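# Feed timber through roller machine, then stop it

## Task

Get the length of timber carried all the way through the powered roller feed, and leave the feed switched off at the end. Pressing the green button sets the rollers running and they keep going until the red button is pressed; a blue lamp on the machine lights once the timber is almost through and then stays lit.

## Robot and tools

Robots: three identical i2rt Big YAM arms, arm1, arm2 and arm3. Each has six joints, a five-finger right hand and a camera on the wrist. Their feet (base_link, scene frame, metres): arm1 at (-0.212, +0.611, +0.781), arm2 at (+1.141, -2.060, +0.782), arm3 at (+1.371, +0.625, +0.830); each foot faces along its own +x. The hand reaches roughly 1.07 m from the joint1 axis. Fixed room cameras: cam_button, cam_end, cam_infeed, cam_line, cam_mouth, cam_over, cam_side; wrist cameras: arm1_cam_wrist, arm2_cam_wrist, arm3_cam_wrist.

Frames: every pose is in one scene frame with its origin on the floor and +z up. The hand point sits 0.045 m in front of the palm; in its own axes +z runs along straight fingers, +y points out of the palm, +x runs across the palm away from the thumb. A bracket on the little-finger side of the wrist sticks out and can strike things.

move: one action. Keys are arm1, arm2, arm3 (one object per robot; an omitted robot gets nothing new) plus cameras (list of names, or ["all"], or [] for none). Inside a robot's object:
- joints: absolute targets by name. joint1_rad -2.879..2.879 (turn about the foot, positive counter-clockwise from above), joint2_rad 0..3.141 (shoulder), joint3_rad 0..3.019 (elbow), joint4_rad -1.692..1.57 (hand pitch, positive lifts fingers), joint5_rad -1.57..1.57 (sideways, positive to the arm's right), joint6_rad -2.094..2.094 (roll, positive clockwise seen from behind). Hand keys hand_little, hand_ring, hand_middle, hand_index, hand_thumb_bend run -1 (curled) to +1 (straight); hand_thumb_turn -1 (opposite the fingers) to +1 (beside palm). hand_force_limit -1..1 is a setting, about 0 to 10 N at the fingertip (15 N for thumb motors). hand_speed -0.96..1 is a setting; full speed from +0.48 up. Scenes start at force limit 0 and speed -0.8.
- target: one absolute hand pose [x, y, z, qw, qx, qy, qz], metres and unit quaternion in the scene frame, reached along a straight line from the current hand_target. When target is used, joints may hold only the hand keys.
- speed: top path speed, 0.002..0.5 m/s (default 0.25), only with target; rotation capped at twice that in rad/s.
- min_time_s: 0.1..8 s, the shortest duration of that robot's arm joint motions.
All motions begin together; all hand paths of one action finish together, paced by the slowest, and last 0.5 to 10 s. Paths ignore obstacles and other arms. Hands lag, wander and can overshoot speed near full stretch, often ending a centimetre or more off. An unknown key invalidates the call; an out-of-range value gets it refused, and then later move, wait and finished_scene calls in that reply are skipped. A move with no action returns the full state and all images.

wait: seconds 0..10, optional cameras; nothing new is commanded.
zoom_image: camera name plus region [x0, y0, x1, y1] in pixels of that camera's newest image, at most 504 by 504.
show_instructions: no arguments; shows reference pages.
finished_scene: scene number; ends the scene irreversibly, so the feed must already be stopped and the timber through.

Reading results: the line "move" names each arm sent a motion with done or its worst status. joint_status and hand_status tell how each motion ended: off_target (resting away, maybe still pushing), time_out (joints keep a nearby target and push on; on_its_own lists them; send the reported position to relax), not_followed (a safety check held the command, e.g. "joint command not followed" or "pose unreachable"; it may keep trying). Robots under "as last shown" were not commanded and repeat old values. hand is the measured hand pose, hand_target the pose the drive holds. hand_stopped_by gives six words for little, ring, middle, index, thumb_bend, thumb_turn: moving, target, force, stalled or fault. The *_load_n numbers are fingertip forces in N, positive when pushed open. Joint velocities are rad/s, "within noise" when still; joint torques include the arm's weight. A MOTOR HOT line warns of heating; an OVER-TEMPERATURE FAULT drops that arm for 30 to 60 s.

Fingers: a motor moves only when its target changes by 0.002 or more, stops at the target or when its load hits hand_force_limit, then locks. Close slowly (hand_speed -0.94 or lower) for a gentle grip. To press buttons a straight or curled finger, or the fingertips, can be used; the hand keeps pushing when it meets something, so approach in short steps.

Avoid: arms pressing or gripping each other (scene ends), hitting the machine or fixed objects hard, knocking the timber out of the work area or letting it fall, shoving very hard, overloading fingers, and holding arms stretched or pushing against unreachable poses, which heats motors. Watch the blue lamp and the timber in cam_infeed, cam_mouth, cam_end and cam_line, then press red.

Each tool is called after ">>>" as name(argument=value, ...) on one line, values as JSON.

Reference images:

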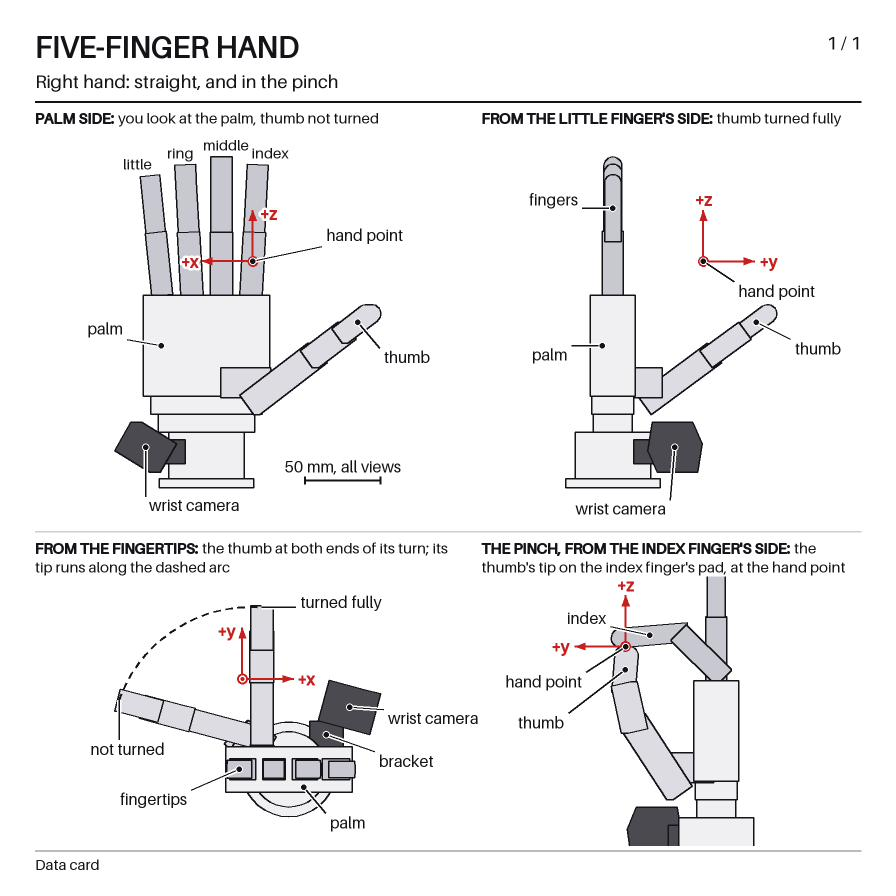

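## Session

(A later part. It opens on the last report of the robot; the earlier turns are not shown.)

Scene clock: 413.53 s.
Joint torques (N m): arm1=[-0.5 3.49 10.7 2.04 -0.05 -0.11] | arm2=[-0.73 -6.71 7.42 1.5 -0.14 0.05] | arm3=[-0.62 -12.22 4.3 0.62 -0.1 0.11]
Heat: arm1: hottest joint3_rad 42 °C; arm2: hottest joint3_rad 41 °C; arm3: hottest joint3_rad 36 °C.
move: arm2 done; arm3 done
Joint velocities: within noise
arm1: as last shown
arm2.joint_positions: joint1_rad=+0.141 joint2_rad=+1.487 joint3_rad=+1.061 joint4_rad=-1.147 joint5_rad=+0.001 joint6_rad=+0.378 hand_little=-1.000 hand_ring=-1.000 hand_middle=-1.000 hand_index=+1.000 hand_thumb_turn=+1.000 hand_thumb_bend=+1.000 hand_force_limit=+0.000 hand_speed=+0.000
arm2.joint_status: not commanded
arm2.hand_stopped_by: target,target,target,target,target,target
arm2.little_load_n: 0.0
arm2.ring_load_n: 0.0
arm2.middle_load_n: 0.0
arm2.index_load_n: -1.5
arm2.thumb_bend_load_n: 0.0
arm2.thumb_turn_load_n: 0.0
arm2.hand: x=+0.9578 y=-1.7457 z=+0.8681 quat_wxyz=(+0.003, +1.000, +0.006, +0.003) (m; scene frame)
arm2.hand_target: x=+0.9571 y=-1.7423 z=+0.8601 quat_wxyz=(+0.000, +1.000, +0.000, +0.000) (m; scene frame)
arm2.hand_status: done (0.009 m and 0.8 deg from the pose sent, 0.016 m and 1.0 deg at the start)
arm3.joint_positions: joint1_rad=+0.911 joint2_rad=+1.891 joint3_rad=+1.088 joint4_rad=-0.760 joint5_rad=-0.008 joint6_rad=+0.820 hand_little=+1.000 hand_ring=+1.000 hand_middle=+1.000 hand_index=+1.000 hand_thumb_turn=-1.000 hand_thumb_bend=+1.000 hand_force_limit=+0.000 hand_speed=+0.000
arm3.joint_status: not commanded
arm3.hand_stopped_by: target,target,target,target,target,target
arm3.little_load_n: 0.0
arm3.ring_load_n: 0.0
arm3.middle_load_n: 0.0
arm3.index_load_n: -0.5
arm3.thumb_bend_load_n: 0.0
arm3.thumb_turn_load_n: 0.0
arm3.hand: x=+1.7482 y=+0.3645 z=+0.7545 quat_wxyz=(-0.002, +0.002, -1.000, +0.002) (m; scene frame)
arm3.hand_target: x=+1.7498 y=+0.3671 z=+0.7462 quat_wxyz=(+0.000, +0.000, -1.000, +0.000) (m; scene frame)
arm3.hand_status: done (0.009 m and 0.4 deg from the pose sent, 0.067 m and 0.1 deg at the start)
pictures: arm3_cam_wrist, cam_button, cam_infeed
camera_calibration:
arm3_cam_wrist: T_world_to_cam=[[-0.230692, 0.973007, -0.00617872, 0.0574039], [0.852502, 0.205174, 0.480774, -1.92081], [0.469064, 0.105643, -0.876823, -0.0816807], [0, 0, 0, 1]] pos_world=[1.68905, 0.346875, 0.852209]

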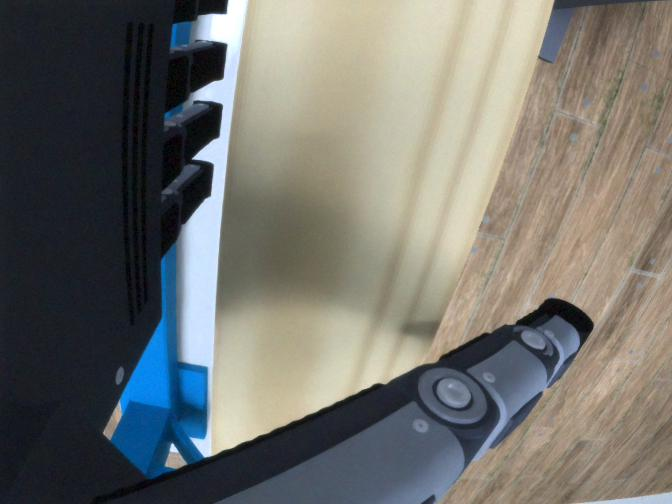

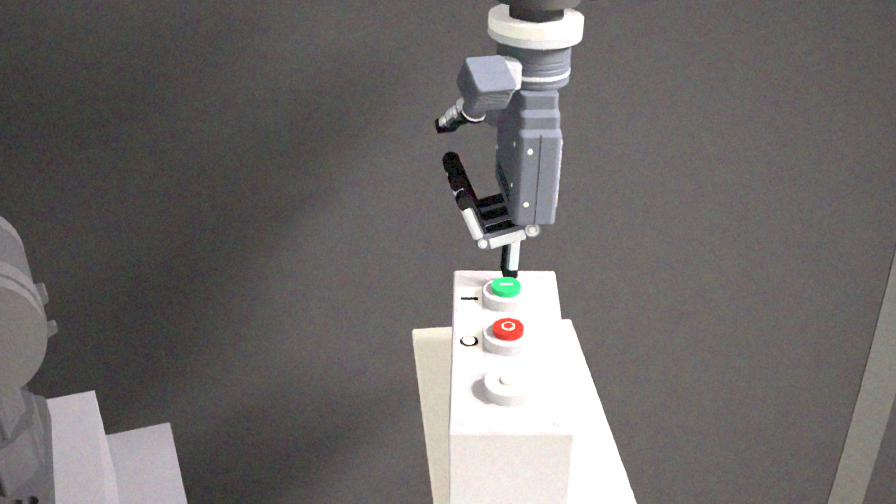

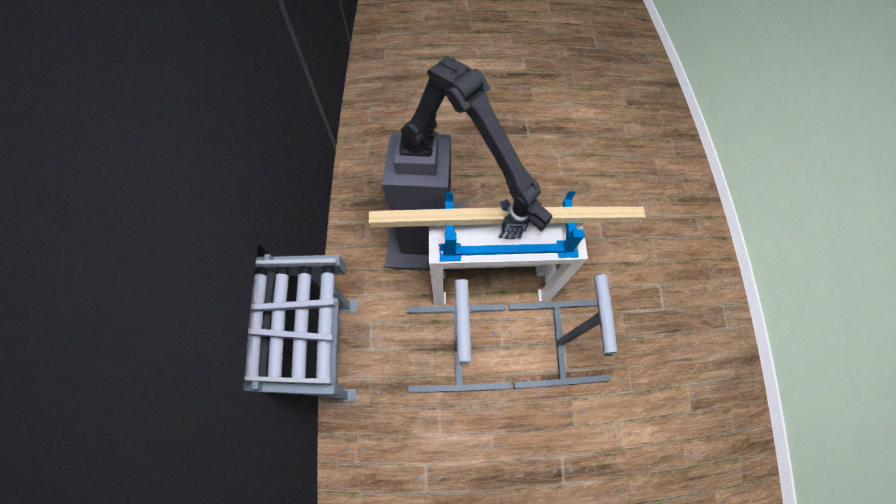

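>>> move(arm3={"joints": {"hand_little": 0.15, "hand_ring": 0.15, "hand_middle": 0.15, "hand_index": 0.15, "hand_speed": -0.5, "hand_force_limit": -0.4}}, arm2={"target": [0.970, -1.746, 0.870, 0, 1, 0, 0], "speed": 0.1}, cameras=["arm3_cam_wrist", "cam_button", "arm2_cam_wrist"])

>>> zoom_image(camera="cam_button", region=[420, 180, 640, 400])

Scene clock: 438.07 s.
Joint torques (N m): arm1=[-0.38 3.72 10.74 2.04 -0.06 -0.11] | arm2=[-1.55 -8.29 7.73 0.39 0.34 -0.15] | arm3=[-0.67 -12.28 4.3 0.61 -0.13 0.12]
Heat: arm1: hottest joint3_rad 42 °C; arm2: hottest joint3_rad 39 °C; arm3: hottest joint3_rad 34 °C.
move: arm2 done; arm3 done
Joint velocities: within noise
arm1: as last shown
arm2.joint_positions: joint1_rad=+0.125 joint2_rad=+1.476 joint3_rad=+1.050 joint4_rad=-1.145 joint5_rad=-0.012 joint6_rad=+0.371 hand_little=-1.000 hand_ring=-1.000 hand_middle=-1.000 hand_index=+1.000 hand_thumb_turn=+1.000 hand_thumb_bend=+1.000 hand_force_limit=+0.000 hand_speed=+0.000
arm2.joint_status: not commanded
arm2.hand_stopped_by: target,target,target,target,target,target
arm2.little_load_n: 0.0
arm2.ring_load_n: 0.0
arm2.middle_load_n: 0.0
arm2.index_load_n: 0.5
arm2.thumb_bend_load_n: 0.0
arm2.thumb_turn_load_n: 0.0
arm2.hand: x=+0.9621 y=-1.7474 z=+0.8689 quat_wxyz=(+0.004, +1.000, +0.002, -0.004) (m; scene frame)
arm2.hand_target: x=+0.9698 y=-1.7460 z=+0.8700 quat_wxyz=(+0.000, +1.000, +0.000, +0.000) (m; scene frame)
arm2.hand_status: done (0.008 m and 0.7 deg from the pose sent, 0.012 m and 0.8 deg at the start)
arm3.joint_positions: joint1_rad=+0.911 joint2_rad=+1.891 joint3_rad=+1.088 joint4_rad=-0.758 joint5_rad=-0.008 joint6_rad=+0.821 hand_little=+0.150 hand_ring=+0.150 hand_middle=+0.150 hand_index=+0.150 hand_thumb_turn=-1.000 hand_thumb_bend=+1.000 hand_force_limit=-0.400 hand_speed=-0.500
arm3.joint_status: all done
arm3.hand_stopped_by: target,target,target,target,target,target
arm3.little_load_n: 0.0
arm3.ring_load_n: 0.0
arm3.middle_load_n: 0.5
arm3.index_load_n: 0.0
arm3.thumb_bend_load_n: 0.0
arm3.thumb_turn_load_n: 0.0
arm3.hand: x=+1.7487 y=+0.3641 z=+0.7544 quat_wxyz=(-0.003, +0.001, -1.000, +0.003) (m; scene frame)
arm3.hand_target: x=+1.7499 y=+0.3671 z=+0.7462 quat_wxyz=(+0.000, +0.000, -1.000, +0.000) (m; scene frame)
arm3.hand_status: not commanded
pictures: arm2_cam_wrist, arm3_cam_wrist, cam_button
camera_calibration:
arm2_cam_wrist: T_world_to_cam=[[0.292026, -0.955943, 0.0299118, -1.97855], [-0.831525, -0.238317, 0.501769, -0.0519087], [-0.472534, -0.171402, -0.864485, 1.03073], [0, 0, 0, 1]] pos_world=[1.02168, -1.72708, 0.976282]
arm3_cam_wrist: T_world_to_cam=[[-0.22958, 0.973256, -0.00808693, 0.0573254], [0.851927, 0.204964, 0.481881, -1.92087], [0.470651, 0.103741, -0.876199, -0.0844411], [0, 0, 0, 1]] pos_world=[1.68935, 0.346678, 0.852108]

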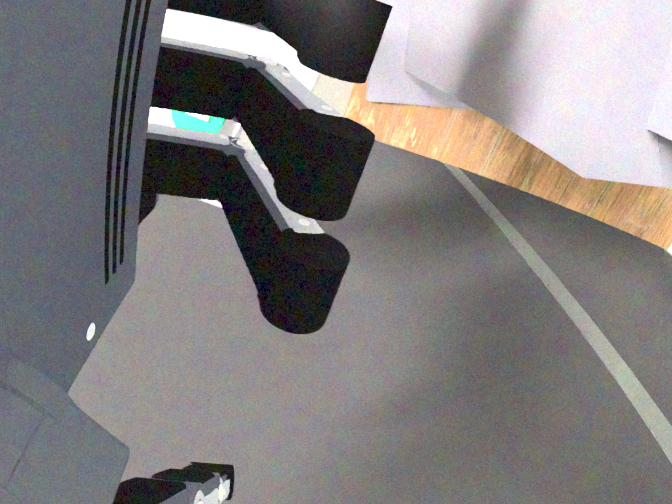

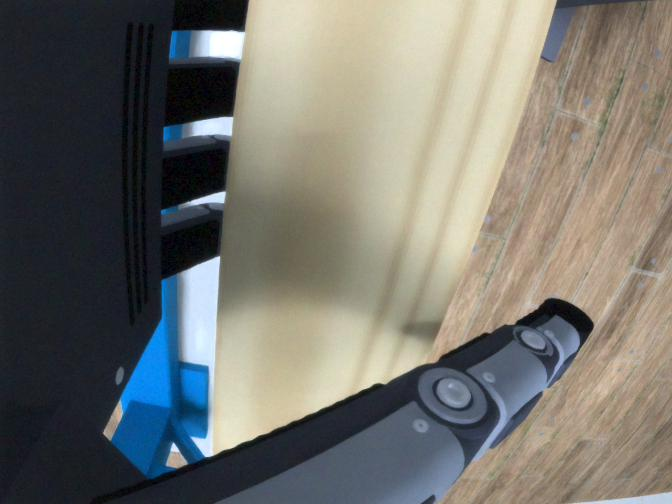

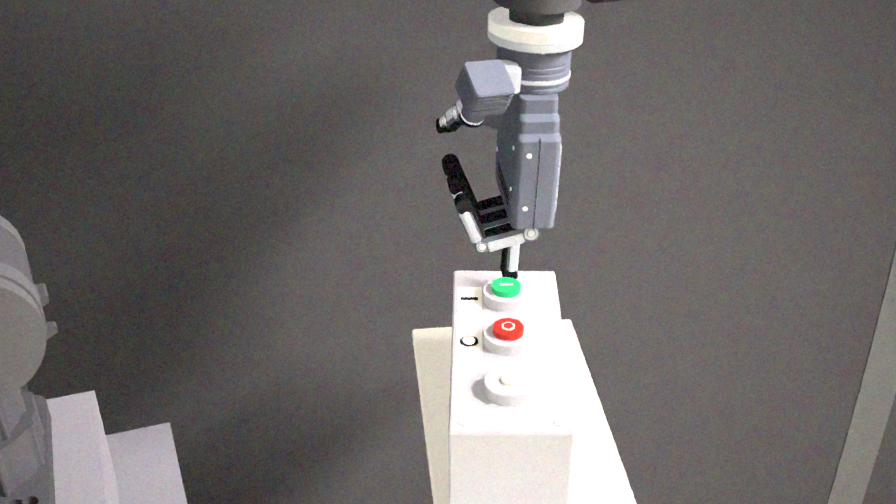

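Scaled by 2.291 from the camera's 896x504 image, which has a finer 1280x720 frame.

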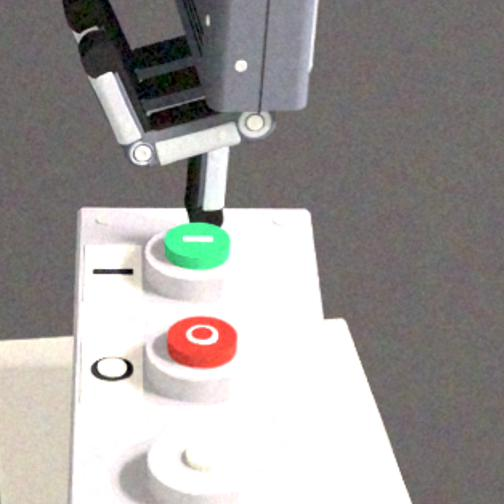

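>>> move(arm3={"joints": {"hand_little": -0.7, "hand_ring": -0.7, "hand_middle": -0.7, "hand_index": -0.7, "hand_speed": -0.9, "hand_force_limit": -0.3}}, arm2={"target": [0.968, -1.744, 0.91, 0, 1, 0, 0], "speed": 0.1}, cameras=["arm3_cam_wrist"])

>>> move(arm3={"joints": {"hand_thumb_bend": -0.6}}, arm2={"target": [0.980, -1.744, 0.90, 0, 1, 0, 0], "speed": 0.1}, cameras=["arm3_cam_wrist", "cam_button", "arm2_cam_wrist"])

>>> zoom_image(camera="cam_button", region=[420, 180, 640, 400])

Scene clock: 461.97 s.
Joint torques (N m): arm1=[-0.62 3.6 10.73 1.99 -0.04 -0.11] | arm2=[-0.85 -8 12.16 -0.29 0.09 -0.11] | arm3=[-0.79 -13.63 4.46 -0.03 -0.26 0.1]
Heat: arm1: hottest joint3_rad 42 °C; arm2: hottest joint3_rad 39 °C; arm3: hottest joint3_rad 33 °C.
move: arm2 off_target; arm3 off_target
Joint velocities: within noise
arm1: as last shown
arm2.joint_positions: joint1_rad=+0.119 joint2_rad=+1.442 joint3_rad=+1.077 joint4_rad=-1.241 joint5_rad=-0.005 joint6_rad=+0.371 hand_little=-1.000 hand_ring=-1.000 hand_middle=-1.000 hand_index=+1.000 hand_thumb_turn=+1.000 hand_thumb_bend=+1.000 hand_force_limit=+0.000 hand_speed=+0.000
arm2.joint_status: not commanded
arm2.hand_stopped_by: target,target,target,target,target,target
arm2.little_load_n: 0.0
arm2.ring_load_n: 0.0
arm2.middle_load_n: 0.0
arm2.index_load_n: 0.0
arm2.thumb_bend_load_n: 0.0
arm2.thumb_turn_load_n: 0.0
arm2.hand: x=+0.9700 y=-1.7582 z=+0.8929 quat_wxyz=(+0.019, +1.000, -0.001, +0.006) (m; scene frame)
arm2.hand_target: x=+0.9682 y=-1.7446 z=+0.9100 quat_wxyz=(+0.000, +1.000, +0.000, +0.000) (m; scene frame)
arm2.hand_status: off_target (0.022 m and 2.3 deg from the pose sent, 0.042 m and 0.7 deg at the start)
arm3.joint_positions: joint1_rad=+0.911 joint2_rad=+1.909 joint3_rad=+1.084 joint4_rad=-0.744 joint5_rad=-0.005 joint6_rad=+0.823 hand_little=-0.239 hand_ring=-0.211 hand_middle=-0.229 hand_index=-0.248 hand_thumb_turn=-1.000 hand_thumb_bend=+1.000 hand_force_limit=-0.300 hand_speed=-0.900
arm3.joint_status: hand_little off_target (ended at -0.239, target -0.700); hand_ring off_target (ended at -0.211, target -0.700); hand_middle off_target (ended at -0.229, target -0.700); hand_index off_target (ended at -0.248, target -0.700); the others done
arm3.hand_stopped_by: force,force,force,force,target,target
arm3.little_load_n: 4.5
arm3.ring_load_n: 0.0
arm3.middle_load_n: 2.5
arm3.index_load_n: 6.0
arm3.thumb_bend_load_n: 0.5
arm3.thumb_turn_load_n: 0.0
arm3.hand: x=+1.7467 y=+0.3650 z=+0.7449 quat_wxyz=(+0.002, +0.001, -1.000, +0.001) (m; scene frame)
arm3.hand_target: x=+1.7498 y=+0.3672 z=+0.7462 quat_wxyz=(+0.000, +0.000, -1.000, +0.000) (m; scene frame)
arm3.hand_status: not commanded
pictures: arm3_cam_wrist
camera_calibration:
arm3_cam_wrist: T_world_to_cam=[[-0.228432, 0.973555, -0.00304703, 0.0500083], [0.856245, 0.202394, 0.475269, -1.91644], [0.463317, 0.105958, -0.879835, -0.0772441], [0, 0, 0, 1]] pos_world=[1.68816, 0.347375, 0.843016]

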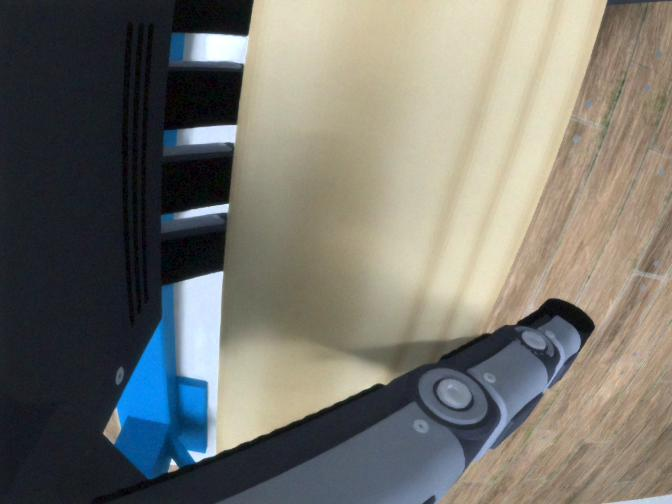

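Scene clock: 468.33 s.
Joint torques (N m): arm1=[-0.44 3.55 10.7 2.06 -0.03 -0.11] | arm2=[-0.85 -8.06 9.7 0.85 0.06 -0.12] | arm3=[-0.67 -13.92 4.46 0.03 -0.28 0.1]
Heat: arm1: hottest joint3_rad 42 °C; arm2: hottest joint3_rad 40 °C; arm3: hottest joint3_rad 33 °C.
move: arm2 moving; arm3 off_target
Joint velocities: within noise
arm1: as last shown
arm1.ring_load_n: -0.5
arm1.middle_load_n: 0.5
arm2.joint_positions: joint1_rad=+0.091 joint2_rad=+1.442 joint3_rad=+1.077 joint4_rad=-1.241 joint5_rad=-0.004 joint6_rad=+0.343 hand_little=-1.000 hand_ring=-1.000 hand_middle=-1.000 hand_index=+1.000 hand_thumb_turn=+1.000 hand_thumb_bend=+1.000 hand_force_limit=+0.000 hand_speed=+0.000
arm2.joint_status: not commanded
arm2.hand_stopped_by: target,target,target,target,target,target
arm2.little_load_n: 0.0
arm2.ring_load_n: 0.0
arm2.middle_load_n: 0.0
arm2.index_load_n: 0.0
arm2.thumb_bend_load_n: 0.0
arm2.thumb_turn_load_n: 0.0
arm2.hand: x=+0.9805 y=-1.7543 z=+0.8929 quat_wxyz=(+0.019, +1.000, -0.002, +0.006) (m; scene frame)
arm2.hand_target: x=+0.9801 y=-1.7442 z=+0.9002 quat_wxyz=(+0.000, +1.000, +0.000, +0.000) (m; scene frame)
arm2.hand_status: moving (0.013 m and 2.3 deg from the pose sent, 0.019 m and 2.3 deg at the start)
arm3.joint_positions: joint1_rad=+0.911 joint2_rad=+1.909 joint3_rad=+1.084 joint4_rad=-0.744 joint5_rad=-0.005 joint6_rad=+0.823 hand_little=-0.239 hand_ring=-0.211 hand_middle=-0.229 hand_index=-0.248 hand_thumb_turn=-1.000 hand_thumb_bend=+0.986 hand_force_limit=-0.300 hand_speed=-0.900
arm3.joint_status: hand_thumb_bend off_target (ended at +0.986, target -0.600)
arm3.hand_stopped_by: force,force,force,force,force,target
arm3.little_load_n: 4.5
arm3.ring_load_n: 0.0
arm3.middle_load_n: 2.5
arm3.index_load_n: 6.5
arm3.thumb_bend_load_n: 4.5
arm3.thumb_turn_load_n: 0.0
arm3.hand: x=+1.7467 y=+0.3650 z=+0.7449 quat_wxyz=(+0.002, +0.001, -1.000, +0.001) (m; scene frame)
arm3.hand_target: x=+1.7498 y=+0.3672 z=+0.7462 quat_wxyz=(+0.000, +0.000, -1.000, +0.000) (m; scene frame)
arm3.hand_status: not commanded
pictures: arm2_cam_wrist, arm3_cam_wrist, cam_button
camera_calibration:
arm2_cam_wrist: T_world_to_cam=[[0.285091, -0.956376, 0.0637847, -2.01547], [-0.842277, -0.218205, 0.492906, 0.00348567], [-0.457486, -0.194248, -0.867741, 1.00709], [0, 0, 0, 1]] pos_world=[1.03826, -1.73116, 1.00073]
arm3_cam_wrist: T_world_to_cam=[[-0.228432, 0.973555, -0.00304703, 0.0500083], [0.856245, 0.202394, 0.475269, -1.91644], [0.463317, 0.105958, -0.879835, -0.0772441], [0, 0, 0, 1]] pos_world=[1.68816, 0.347375, 0.843016]

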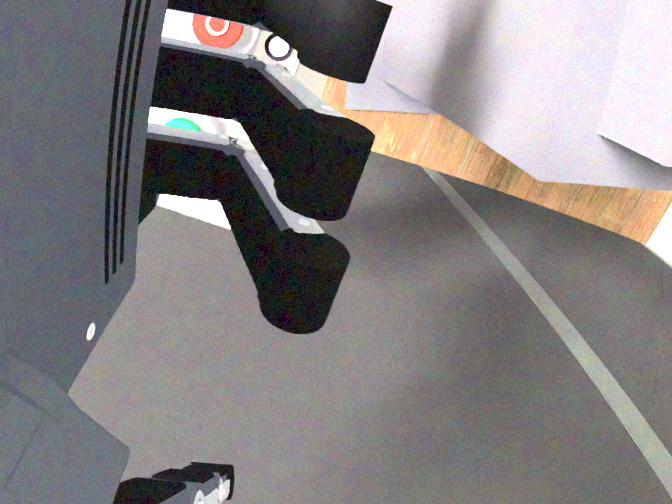

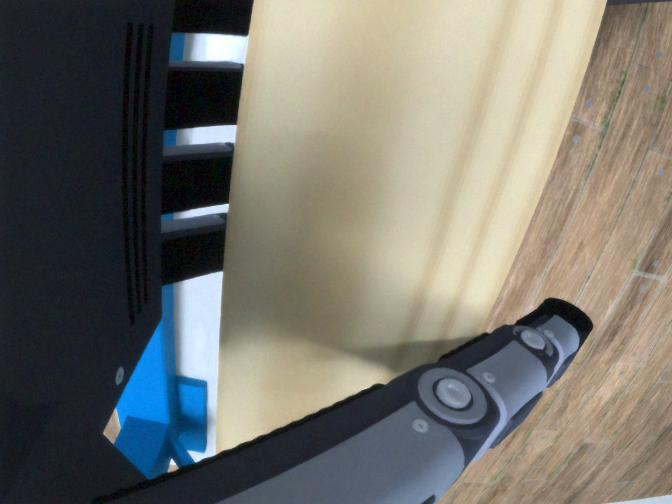

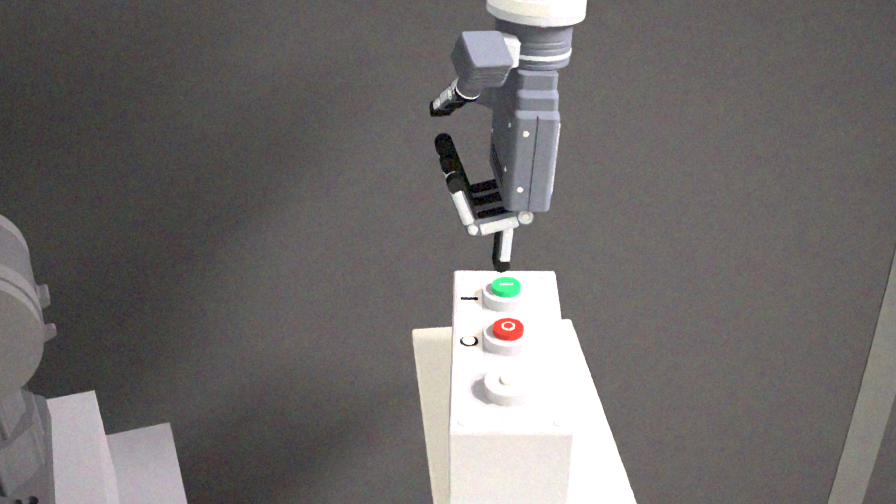

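Scaled by 2.291 from the camera's 896x504 image, which has a finer 1280x720 frame.

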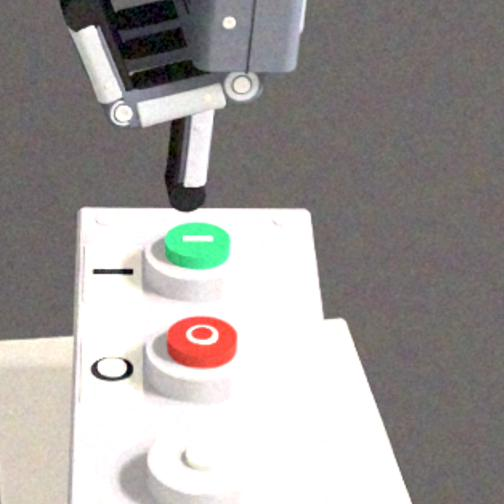

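>>> move(arm3={"joints": {"hand_little": -0.75, "hand_ring": -0.75, "hand_middle": -0.75, "hand_index": -0.75, "hand_thumb_bend": -0.65, "hand_force_limit": 0.1}}, arm2={"target": [0.979, -1.742, 0.89, 0, 1, 0, 0], "speed": 0.1}, cameras=[])

>>> move(arm3={"target": [1.75, 0.365, 0.86, 0, 0, 1, 0], "speed": 0.1}, cameras=["arm3_cam_wrist", "cam_button", "cam_infeed", "cam_mouth"])

>>> zoom_image(camera="cam_button", region=[420, 180, 640, 400])

Scene clock: 485.40 s.
Joint torques (N m): arm1=[-0.44 3.72 10.67 2.11 -0.04 -0.13] | arm2=[-0.79 -6.89 8.72 0.91 0.06 -0.11] | arm3=[-0.62 -13.74 4.42 0.05 -0.23 0.1]
Heat: arm1: hottest joint3_rad 42 °C; arm2: hottest joint3_rad 41 °C; arm3: hottest joint2_rad 33 °C.
move: arm2 done; arm3 off_target
Joint velocities: within noise
arm1: as last shown
arm1.ring_load_n: 0.0
arm1.middle_load_n: 0.0
arm2.joint_positions: joint1_rad=+0.091 joint2_rad=+1.442 joint3_rad=+1.077 joint4_rad=-1.214 joint5_rad=-0.004 joint6_rad=+0.343 hand_little=-1.000 hand_ring=-1.000 hand_middle=-1.000 hand_index=+1.000 hand_thumb_turn=+1.000 hand_thumb_bend=+1.000 hand_force_limit=+0.000 hand_speed=+0.000
arm2.joint_status: not commanded
arm2.hand_stopped_by: target,target,target,target,target,target
arm2.little_load_n: 0.0
arm2.ring_load_n: 0.0
arm2.middle_load_n: 0.0
arm2.index_load_n: 0.0
arm2.thumb_bend_load_n: -0.5
arm2.thumb_turn_load_n: 0.0
arm2.hand: x=+0.9780 y=-1.7474 z=+0.8914 quat_wxyz=(+0.006, +1.000, -0.002, +0.001) (m; scene frame)
arm2.hand_target: x=+0.9790 y=-1.7420 z=+0.8901 quat_wxyz=(+0.000, +1.000, +0.000, +0.000) (m; scene frame)
arm2.hand_status: done (0.006 m and 0.7 deg from the pose sent, 0.013 m and 2.3 deg at the start)
arm3.joint_positions: joint1_rad=+0.911 joint2_rad=+1.910 joint3_rad=+1.084 joint4_rad=-0.744 joint5_rad=-0.006 joint6_rad=+0.823 hand_little=-0.246 hand_ring=-0.236 hand_middle=-0.236 hand_index=-0.248 hand_thumb_turn=-1.000 hand_thumb_bend=+0.977 hand_force_limit=+0.100 hand_speed=-0.900
arm3.joint_status: hand_little off_target (ended at -0.246, target -0.750); hand_ring off_target (ended at -0.236, target -0.750); hand_middle off_target (ended at -0.236, target -0.750); hand_index off_target (ended at -0.248, target -0.750); hand_thumb_bend off_target (ended at +0.977, target -0.650); the others done
arm3.hand_stopped_by: force,force,force,force,force,target
arm3.little_load_n: 6.0
arm3.ring_load_n: 6.0
arm3.middle_load_n: 5.0
arm3.index_load_n: 5.0
arm3.thumb_bend_load_n: 8.0
arm3.thumb_turn_load_n: 0.5
arm3.hand: x=+1.7468 y=+0.3651 z=+0.7448 quat_wxyz=(+0.001, +0.001, -1.000, +0.001) (m; scene frame)
arm3.hand_target: x=+1.7498 y=+0.3672 z=+0.7461 quat_wxyz=(+0.000, +0.000, -1.000, +0.000) (m; scene frame)
arm3.hand_status: not commanded
pictures: none
No camera images: "cameras" was empty.

Scene clock: 487.30 s.
Joint torques (N m): arm1=[-0.44 3.55 10.76 2.14 -0.05 -0.13] | arm2=[-0.79 -6.89 8.7 0.91 0.05 -0.11] | arm3=[-1.14 -17.2 9.13 -1.05 -0.39 0.03]
Heat: arm1: hottest joint3_rad 42 °C; arm2: hottest joint3_rad 41 °C; arm3: hottest joint3_rad 34 °C.
move: arm3 off_target
Joint velocities: within noise
arm1.joint_positions: joint1_rad=+0.291 joint2_rad=+0.635 joint3_rad=+1.450 joint4_rad=-1.573 joint5_rad=-0.289 joint6_rad=-1.280 hand_little=+1.000 hand_ring=+1.000 hand_middle=+1.000 hand_index=+1.000 hand_thumb_turn=+1.000 hand_thumb_bend=+1.000 hand_force_limit=+0.000 hand_speed=-0.800
arm1.joint_status: not commanded
arm1.hand_stopped_by: target,target,target,target,target,target
arm1.little_load_n: 0.0
arm1.ring_load_n: 0.0
arm1.middle_load_n: 0.0
arm1.index_load_n: 0.0
arm1.thumb_bend_load_n: 0.0
arm1.thumb_turn_load_n: 0.0
arm1.hand: x=-0.1396 y=+0.4392 z=+1.2467 quat_wxyz=(+0.064, +0.697, -0.588, +0.406) (m; scene frame)
arm1.hand_target: x=-0.1399 y=+0.4402 z=+1.2545 quat_wxyz=(+0.069, +0.695, -0.584, +0.414) (m; scene frame)
arm1.hand_status: not commanded
arm2: as last shown
arm2.thumb_bend_load_n: 0.0
arm3.joint_positions: joint1_rad=+0.911 joint2_rad=+1.771 joint3_rad=+1.113 joint4_rad=-1.001 joint5_rad=-0.002 joint6_rad=+0.827 hand_little=-0.246 hand_ring=-0.237 hand_middle=-0.237 hand_index=-0.248 hand_thumb_turn=-1.000 hand_thumb_bend=+0.975 hand_force_limit=+0.100 hand_speed=-0.900
arm3.joint_status: not commanded
arm3.hand_stopped_by: force,force,force,force,force,target
arm3.little_load_n: 2.5
arm3.ring_load_n: 0.0
arm3.middle_load_n: 0.0
arm3.index_load_n: 4.5
arm3.thumb_bend_load_n: 0.0
arm3.thumb_turn_load_n: 0.0
arm3.hand: x=+1.7262 y=+0.3846 z=+0.8176 quat_wxyz=(+0.035, -0.001, -0.999, -0.028) (m; scene frame)
arm3.hand_target: x=+1.7483 y=+0.3666 z=+0.8595 quat_wxyz=(+0.000, +0.000, -1.000, +0.000) (m; scene frame)
arm3.hand_status: off_target (0.052 m and 5.2 deg from the pose sent, 0.115 m and 0.2 deg at the start)
pictures: arm3_cam_wrist, cam_button, cam_infeed, cam_mouth
camera_calibration:
arm3_cam_wrist: T_world_to_cam=[[-0.222184, 0.972567, 0.0689117, -0.0426638], [0.887576, 0.172502, 0.427144, -1.94066], [0.403538, 0.156069, -0.901554, 0.0958104], [0, 0, 0, 1]] pos_world=[1.67434, 0.361307, 0.918257]

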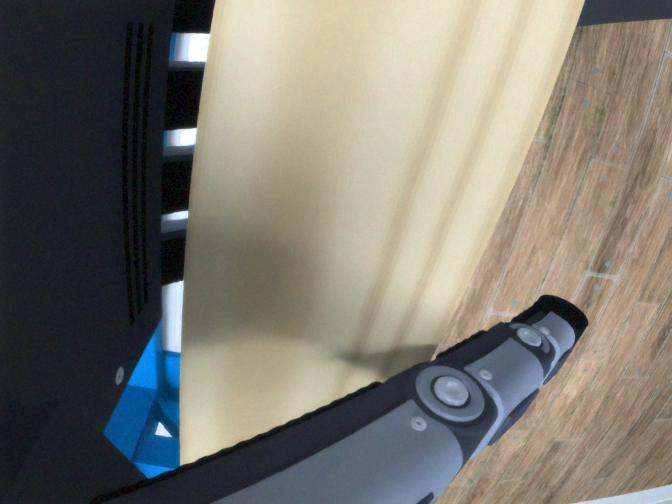

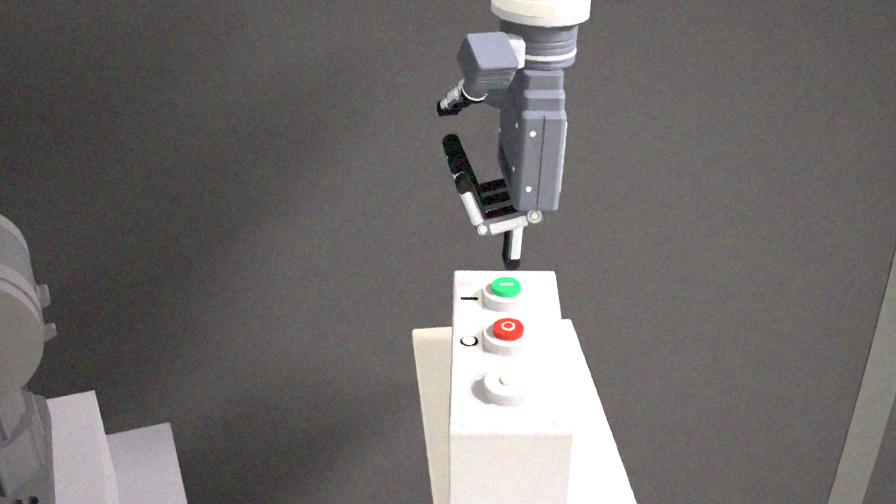

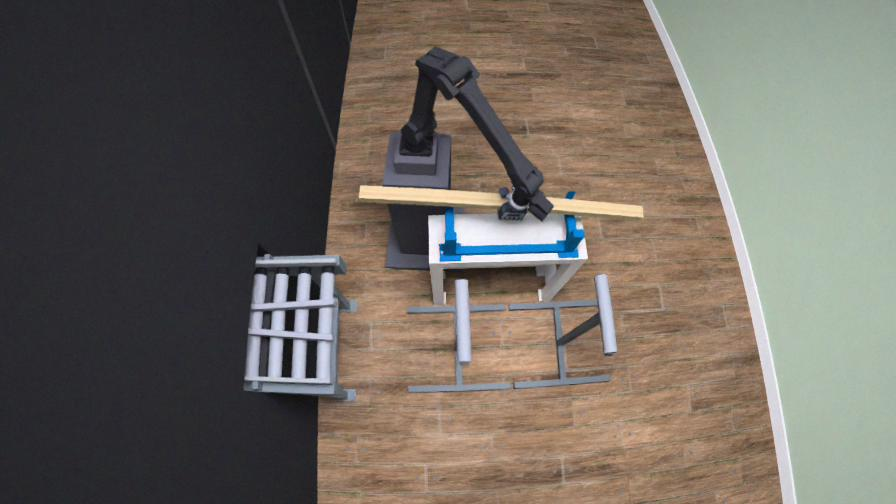

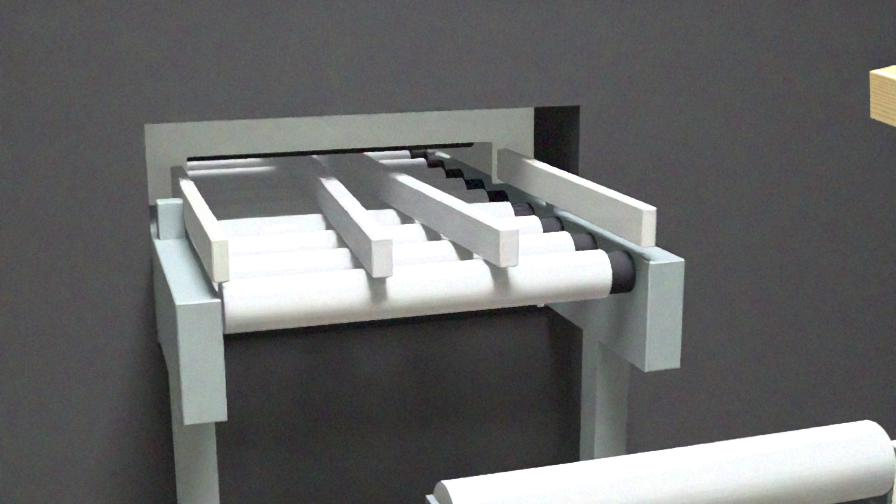

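Scaled by 2.291 from the camera's 896x504 image, which has a finer 1280x720 frame.

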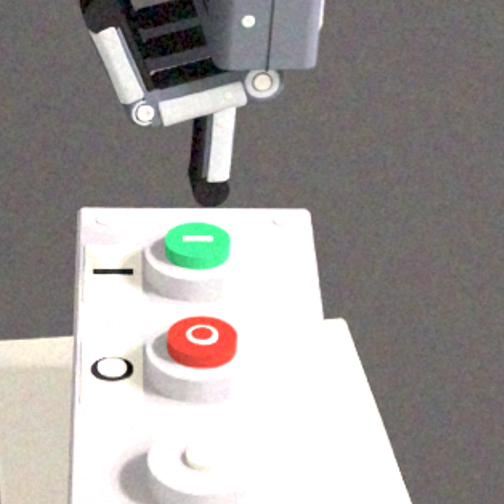

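>>> move(arm3={"target": [1.40, -0.03, 0.89, -0.035, 0, -0.999, 0.028], "speed": 0.15}, cameras=["arm3_cam_wrist", "cam_line", "cam_infeed", "cam_mouth"])

>>> zoom_image(camera="cam_infeed", region=[240, 240, 640, 400])

Scene clock: 512.63 s.
Joint torques (N m): arm1=[-0.44 3.49 10.71 2.09 -0.05 -0.11] | arm2=[-0.79 -6.89 8.7 0.91 0.06 -0.11] | arm3=[-0.67 -24.35 11.85 -1.02 -0.29 0.02]
Heat: arm1: hottest joint3_rad 42 °C; arm2: hottest joint3_rad 41 °C; arm3: hottest joint3_rad 39 °C.
move: arm3 off_target
Joint velocities: within noise
arm1, arm2: as last shown
arm3.joint_positions: joint1_rad=+0.058 joint2_rad=+2.315 joint3_rad=+2.071 joint4_rad=-1.363 joint5_rad=-0.075 joint6_rad=-0.015 hand_little=-0.246 hand_ring=-0.237 hand_middle=-0.237 hand_index=-0.248 hand_thumb_turn=-1.000 hand_thumb_bend=+0.975 hand_force_limit=+0.100 hand_speed=-0.900
arm3.joint_status: not commanded
arm3.hand_stopped_by: force,force,force,force,force,target
arm3.little_load_n: 2.5
arm3.ring_load_n: 0.0
arm3.middle_load_n: 0.0
arm3.index_load_n: 4.0
arm3.thumb_bend_load_n: 0.0
arm3.thumb_turn_load_n: 0.0
arm3.hand: x=+1.3966 y=-0.0046 z=+0.8410 quat_wxyz=(-0.034, -0.008, -0.999, -0.015) (m; scene frame)
arm3.hand_target: x=+1.4000 y=-0.0268 z=+0.8901 quat_wxyz=(-0.035, +0.000, -0.999, +0.029) (m; scene frame)
arm3.hand_status: off_target (0.055 m and 5.0 deg from the pose sent, 0.533 m and 10.3 deg at the start)
pictures: arm3_cam_wrist, cam_infeed, cam_line, cam_mouth
camera_calibration:
arm3_cam_wrist: T_world_to_cam=[[-0.212983, 0.976976, 0.0124937, 0.29549], [0.822963, 0.172486, 0.541277, -1.59672], [0.526659, 0.125565, -0.840752, 0.0873612], [0, 0, 0, 1]] pos_world=[1.33097, -0.0242446, 0.934024]

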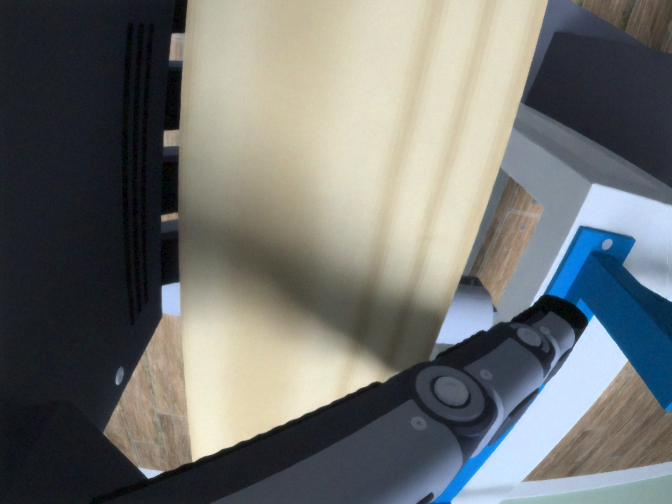

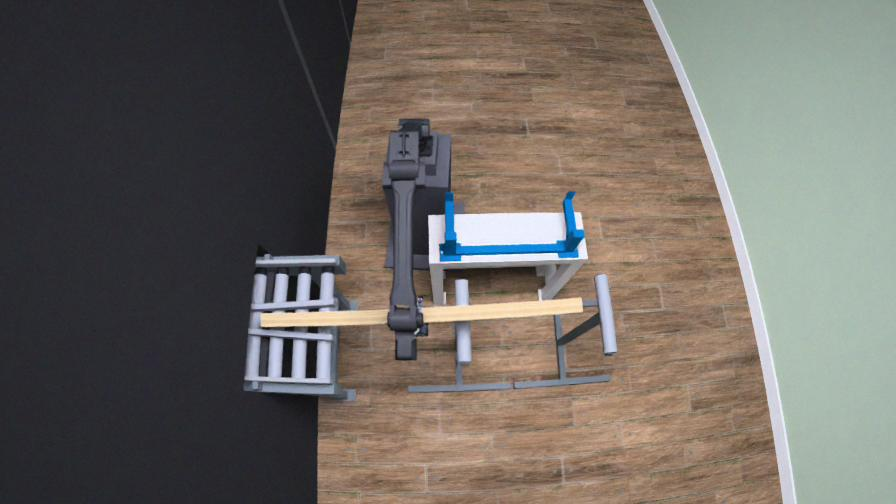

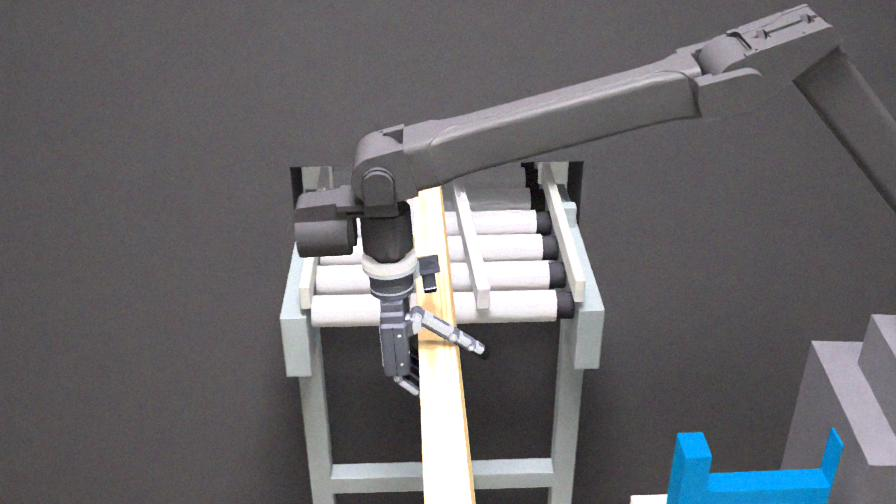

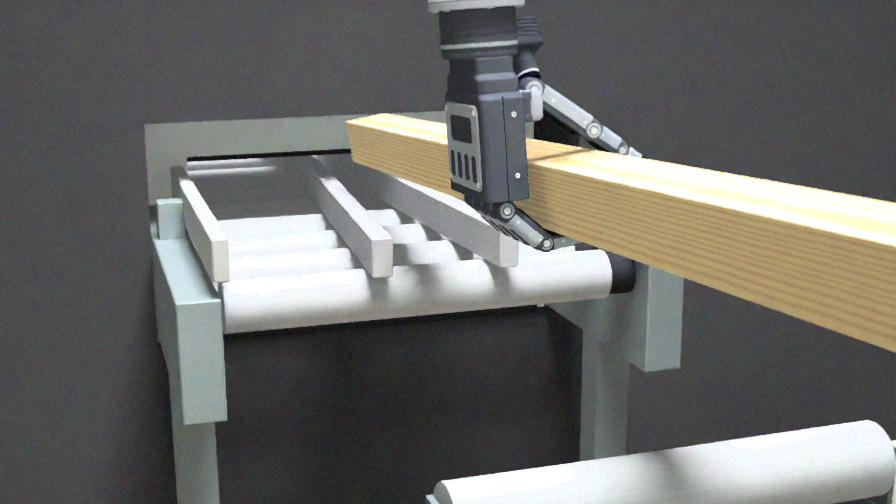

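Scaled by 1.260 from the camera's 896x504 image, which has a finer 1280x720 frame.

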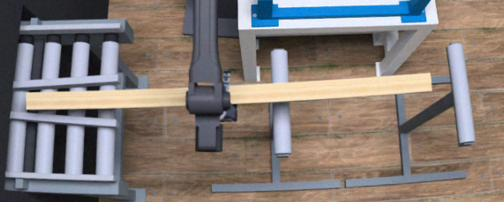

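>>> move(arm3={"target": [1.458, -0.027, 0.835, 0, -0.011, -0.999, 0.04], "speed": 0.12}, cameras=["arm3_cam_wrist", "cam_line", "cam_infeed", "cam_mouth"])

>>> zoom_image(camera="cam_infeed", region=[240, 240, 440, 400])

>>> zoom_image(camera="cam_line", region=[270, 140, 620, 400])

Scene clock: 569.13 s.
Joint torques (N m): arm1=[-0.56 3.72 10.74 2.17 -0.04 -0.11] | arm2=[-0.79 -6.89 8.7 0.91 0.05 -0.11] | arm3=[-1.61 -24.7 7.91 0.16 -0.12 0.1]
Heat: arm1: hottest joint3_rad 43 °C; arm2: hottest joint3_rad 41 °C; arm3: hottest joint2_rad 48 °C.
move: arm3 off_target
Joint velocities: within noise
arm1, arm2: as last shown
arm3.joint_positions: joint1_rad=+0.170 joint2_rad=+2.331 joint3_rad=+2.012 joint4_rad=-1.243 joint5_rad=+0.000 joint6_rad=+0.092 hand_little=-0.246 hand_ring=-0.237 hand_middle=-0.237 hand_index=-0.248 hand_thumb_turn=-1.000 hand_thumb_bend=+0.975 hand_force_limit=+0.100 hand_speed=-0.900
arm3.joint_status: not commanded
arm3.hand_stopped_by: force,force,force,force,force,target
arm3.little_load_n: 3.0
arm3.ring_load_n: 0.0
arm3.middle_load_n: 0.0
arm3.index_load_n: 4.0
arm3.thumb_bend_load_n: 0.0
arm3.thumb_turn_load_n: 0.0
arm3.hand: x=+1.4592 y=-0.0100 z=+0.8020 quat_wxyz=(+0.003, -0.004, -1.000, +0.007) (m; scene frame)
arm3.hand_target: x=+1.4580 y=-0.0260 z=+0.8350 quat_wxyz=(+0.000, -0.011, -0.999, +0.040) (m; scene frame)
arm3.hand_status: off_target (0.037 m and 3.9 deg from the pose sent, 0.066 m and 7.4 deg at the start)
pictures: arm3_cam_wrist, cam_infeed, cam_line, cam_mouth
camera_calibration:
arm3_cam_wrist: T_world_to_cam=[[-0.21882, 0.97567, -0.0136082, 0.344038], [0.859995, 0.199428, 0.469719, -1.62247], [0.461005, 0.0910809, -0.882711, 0.151506], [0, 0, 0, 1]] pos_world=[1.40076, -0.0259001, 0.900525]

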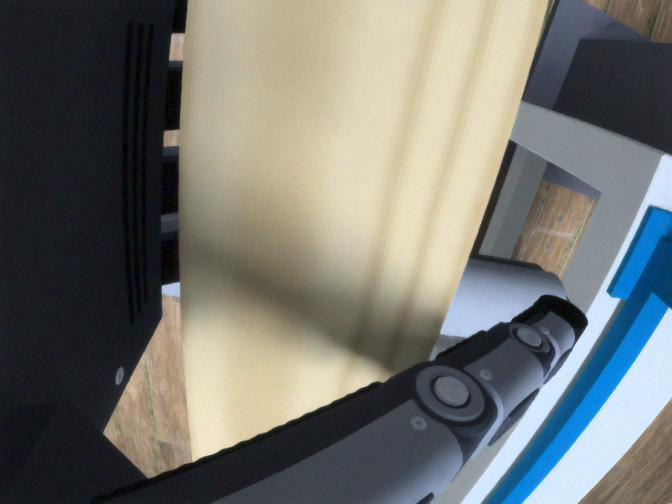

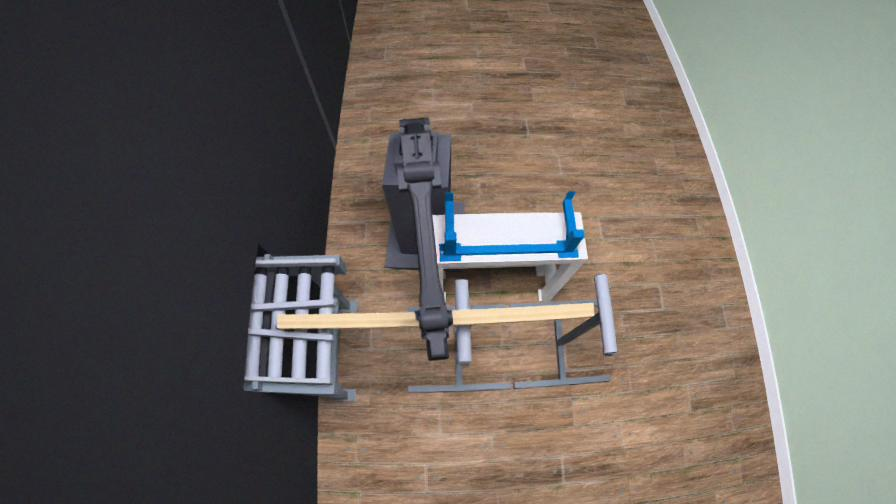

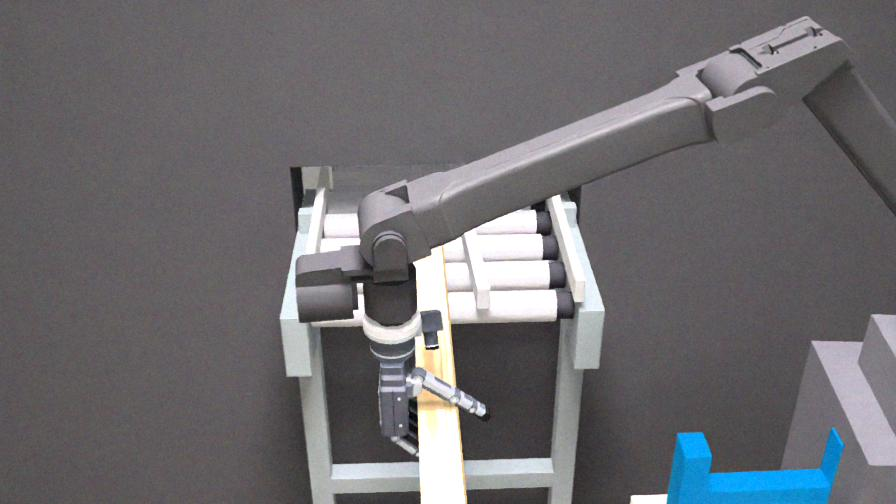

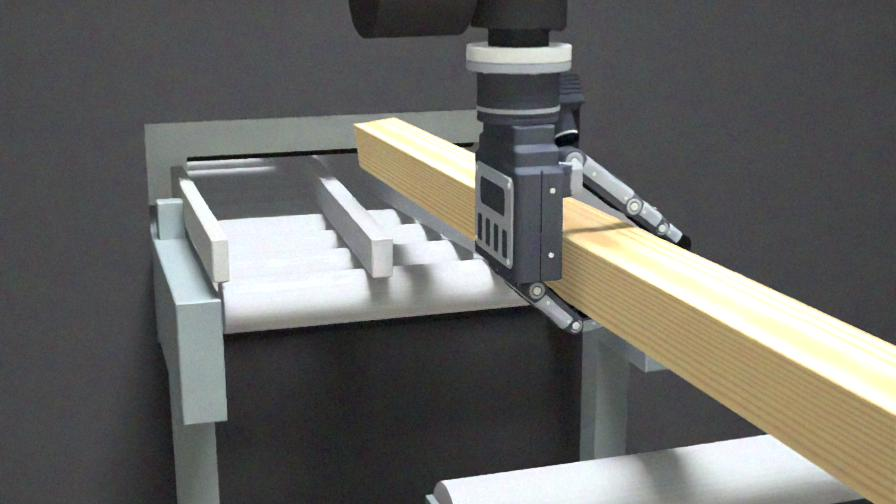

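Scaled by 2.520 from the camera's 896x504 image, which has a finer 1280x720 frame.

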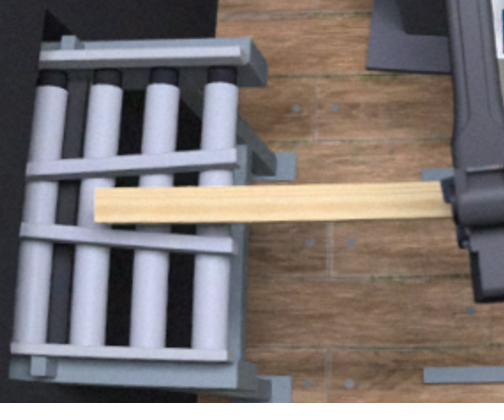

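Scaled by 1.440 from the camera's 896x504 image, which has a finer 1280x720 frame.

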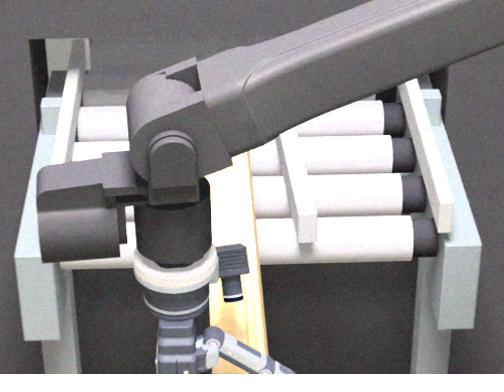

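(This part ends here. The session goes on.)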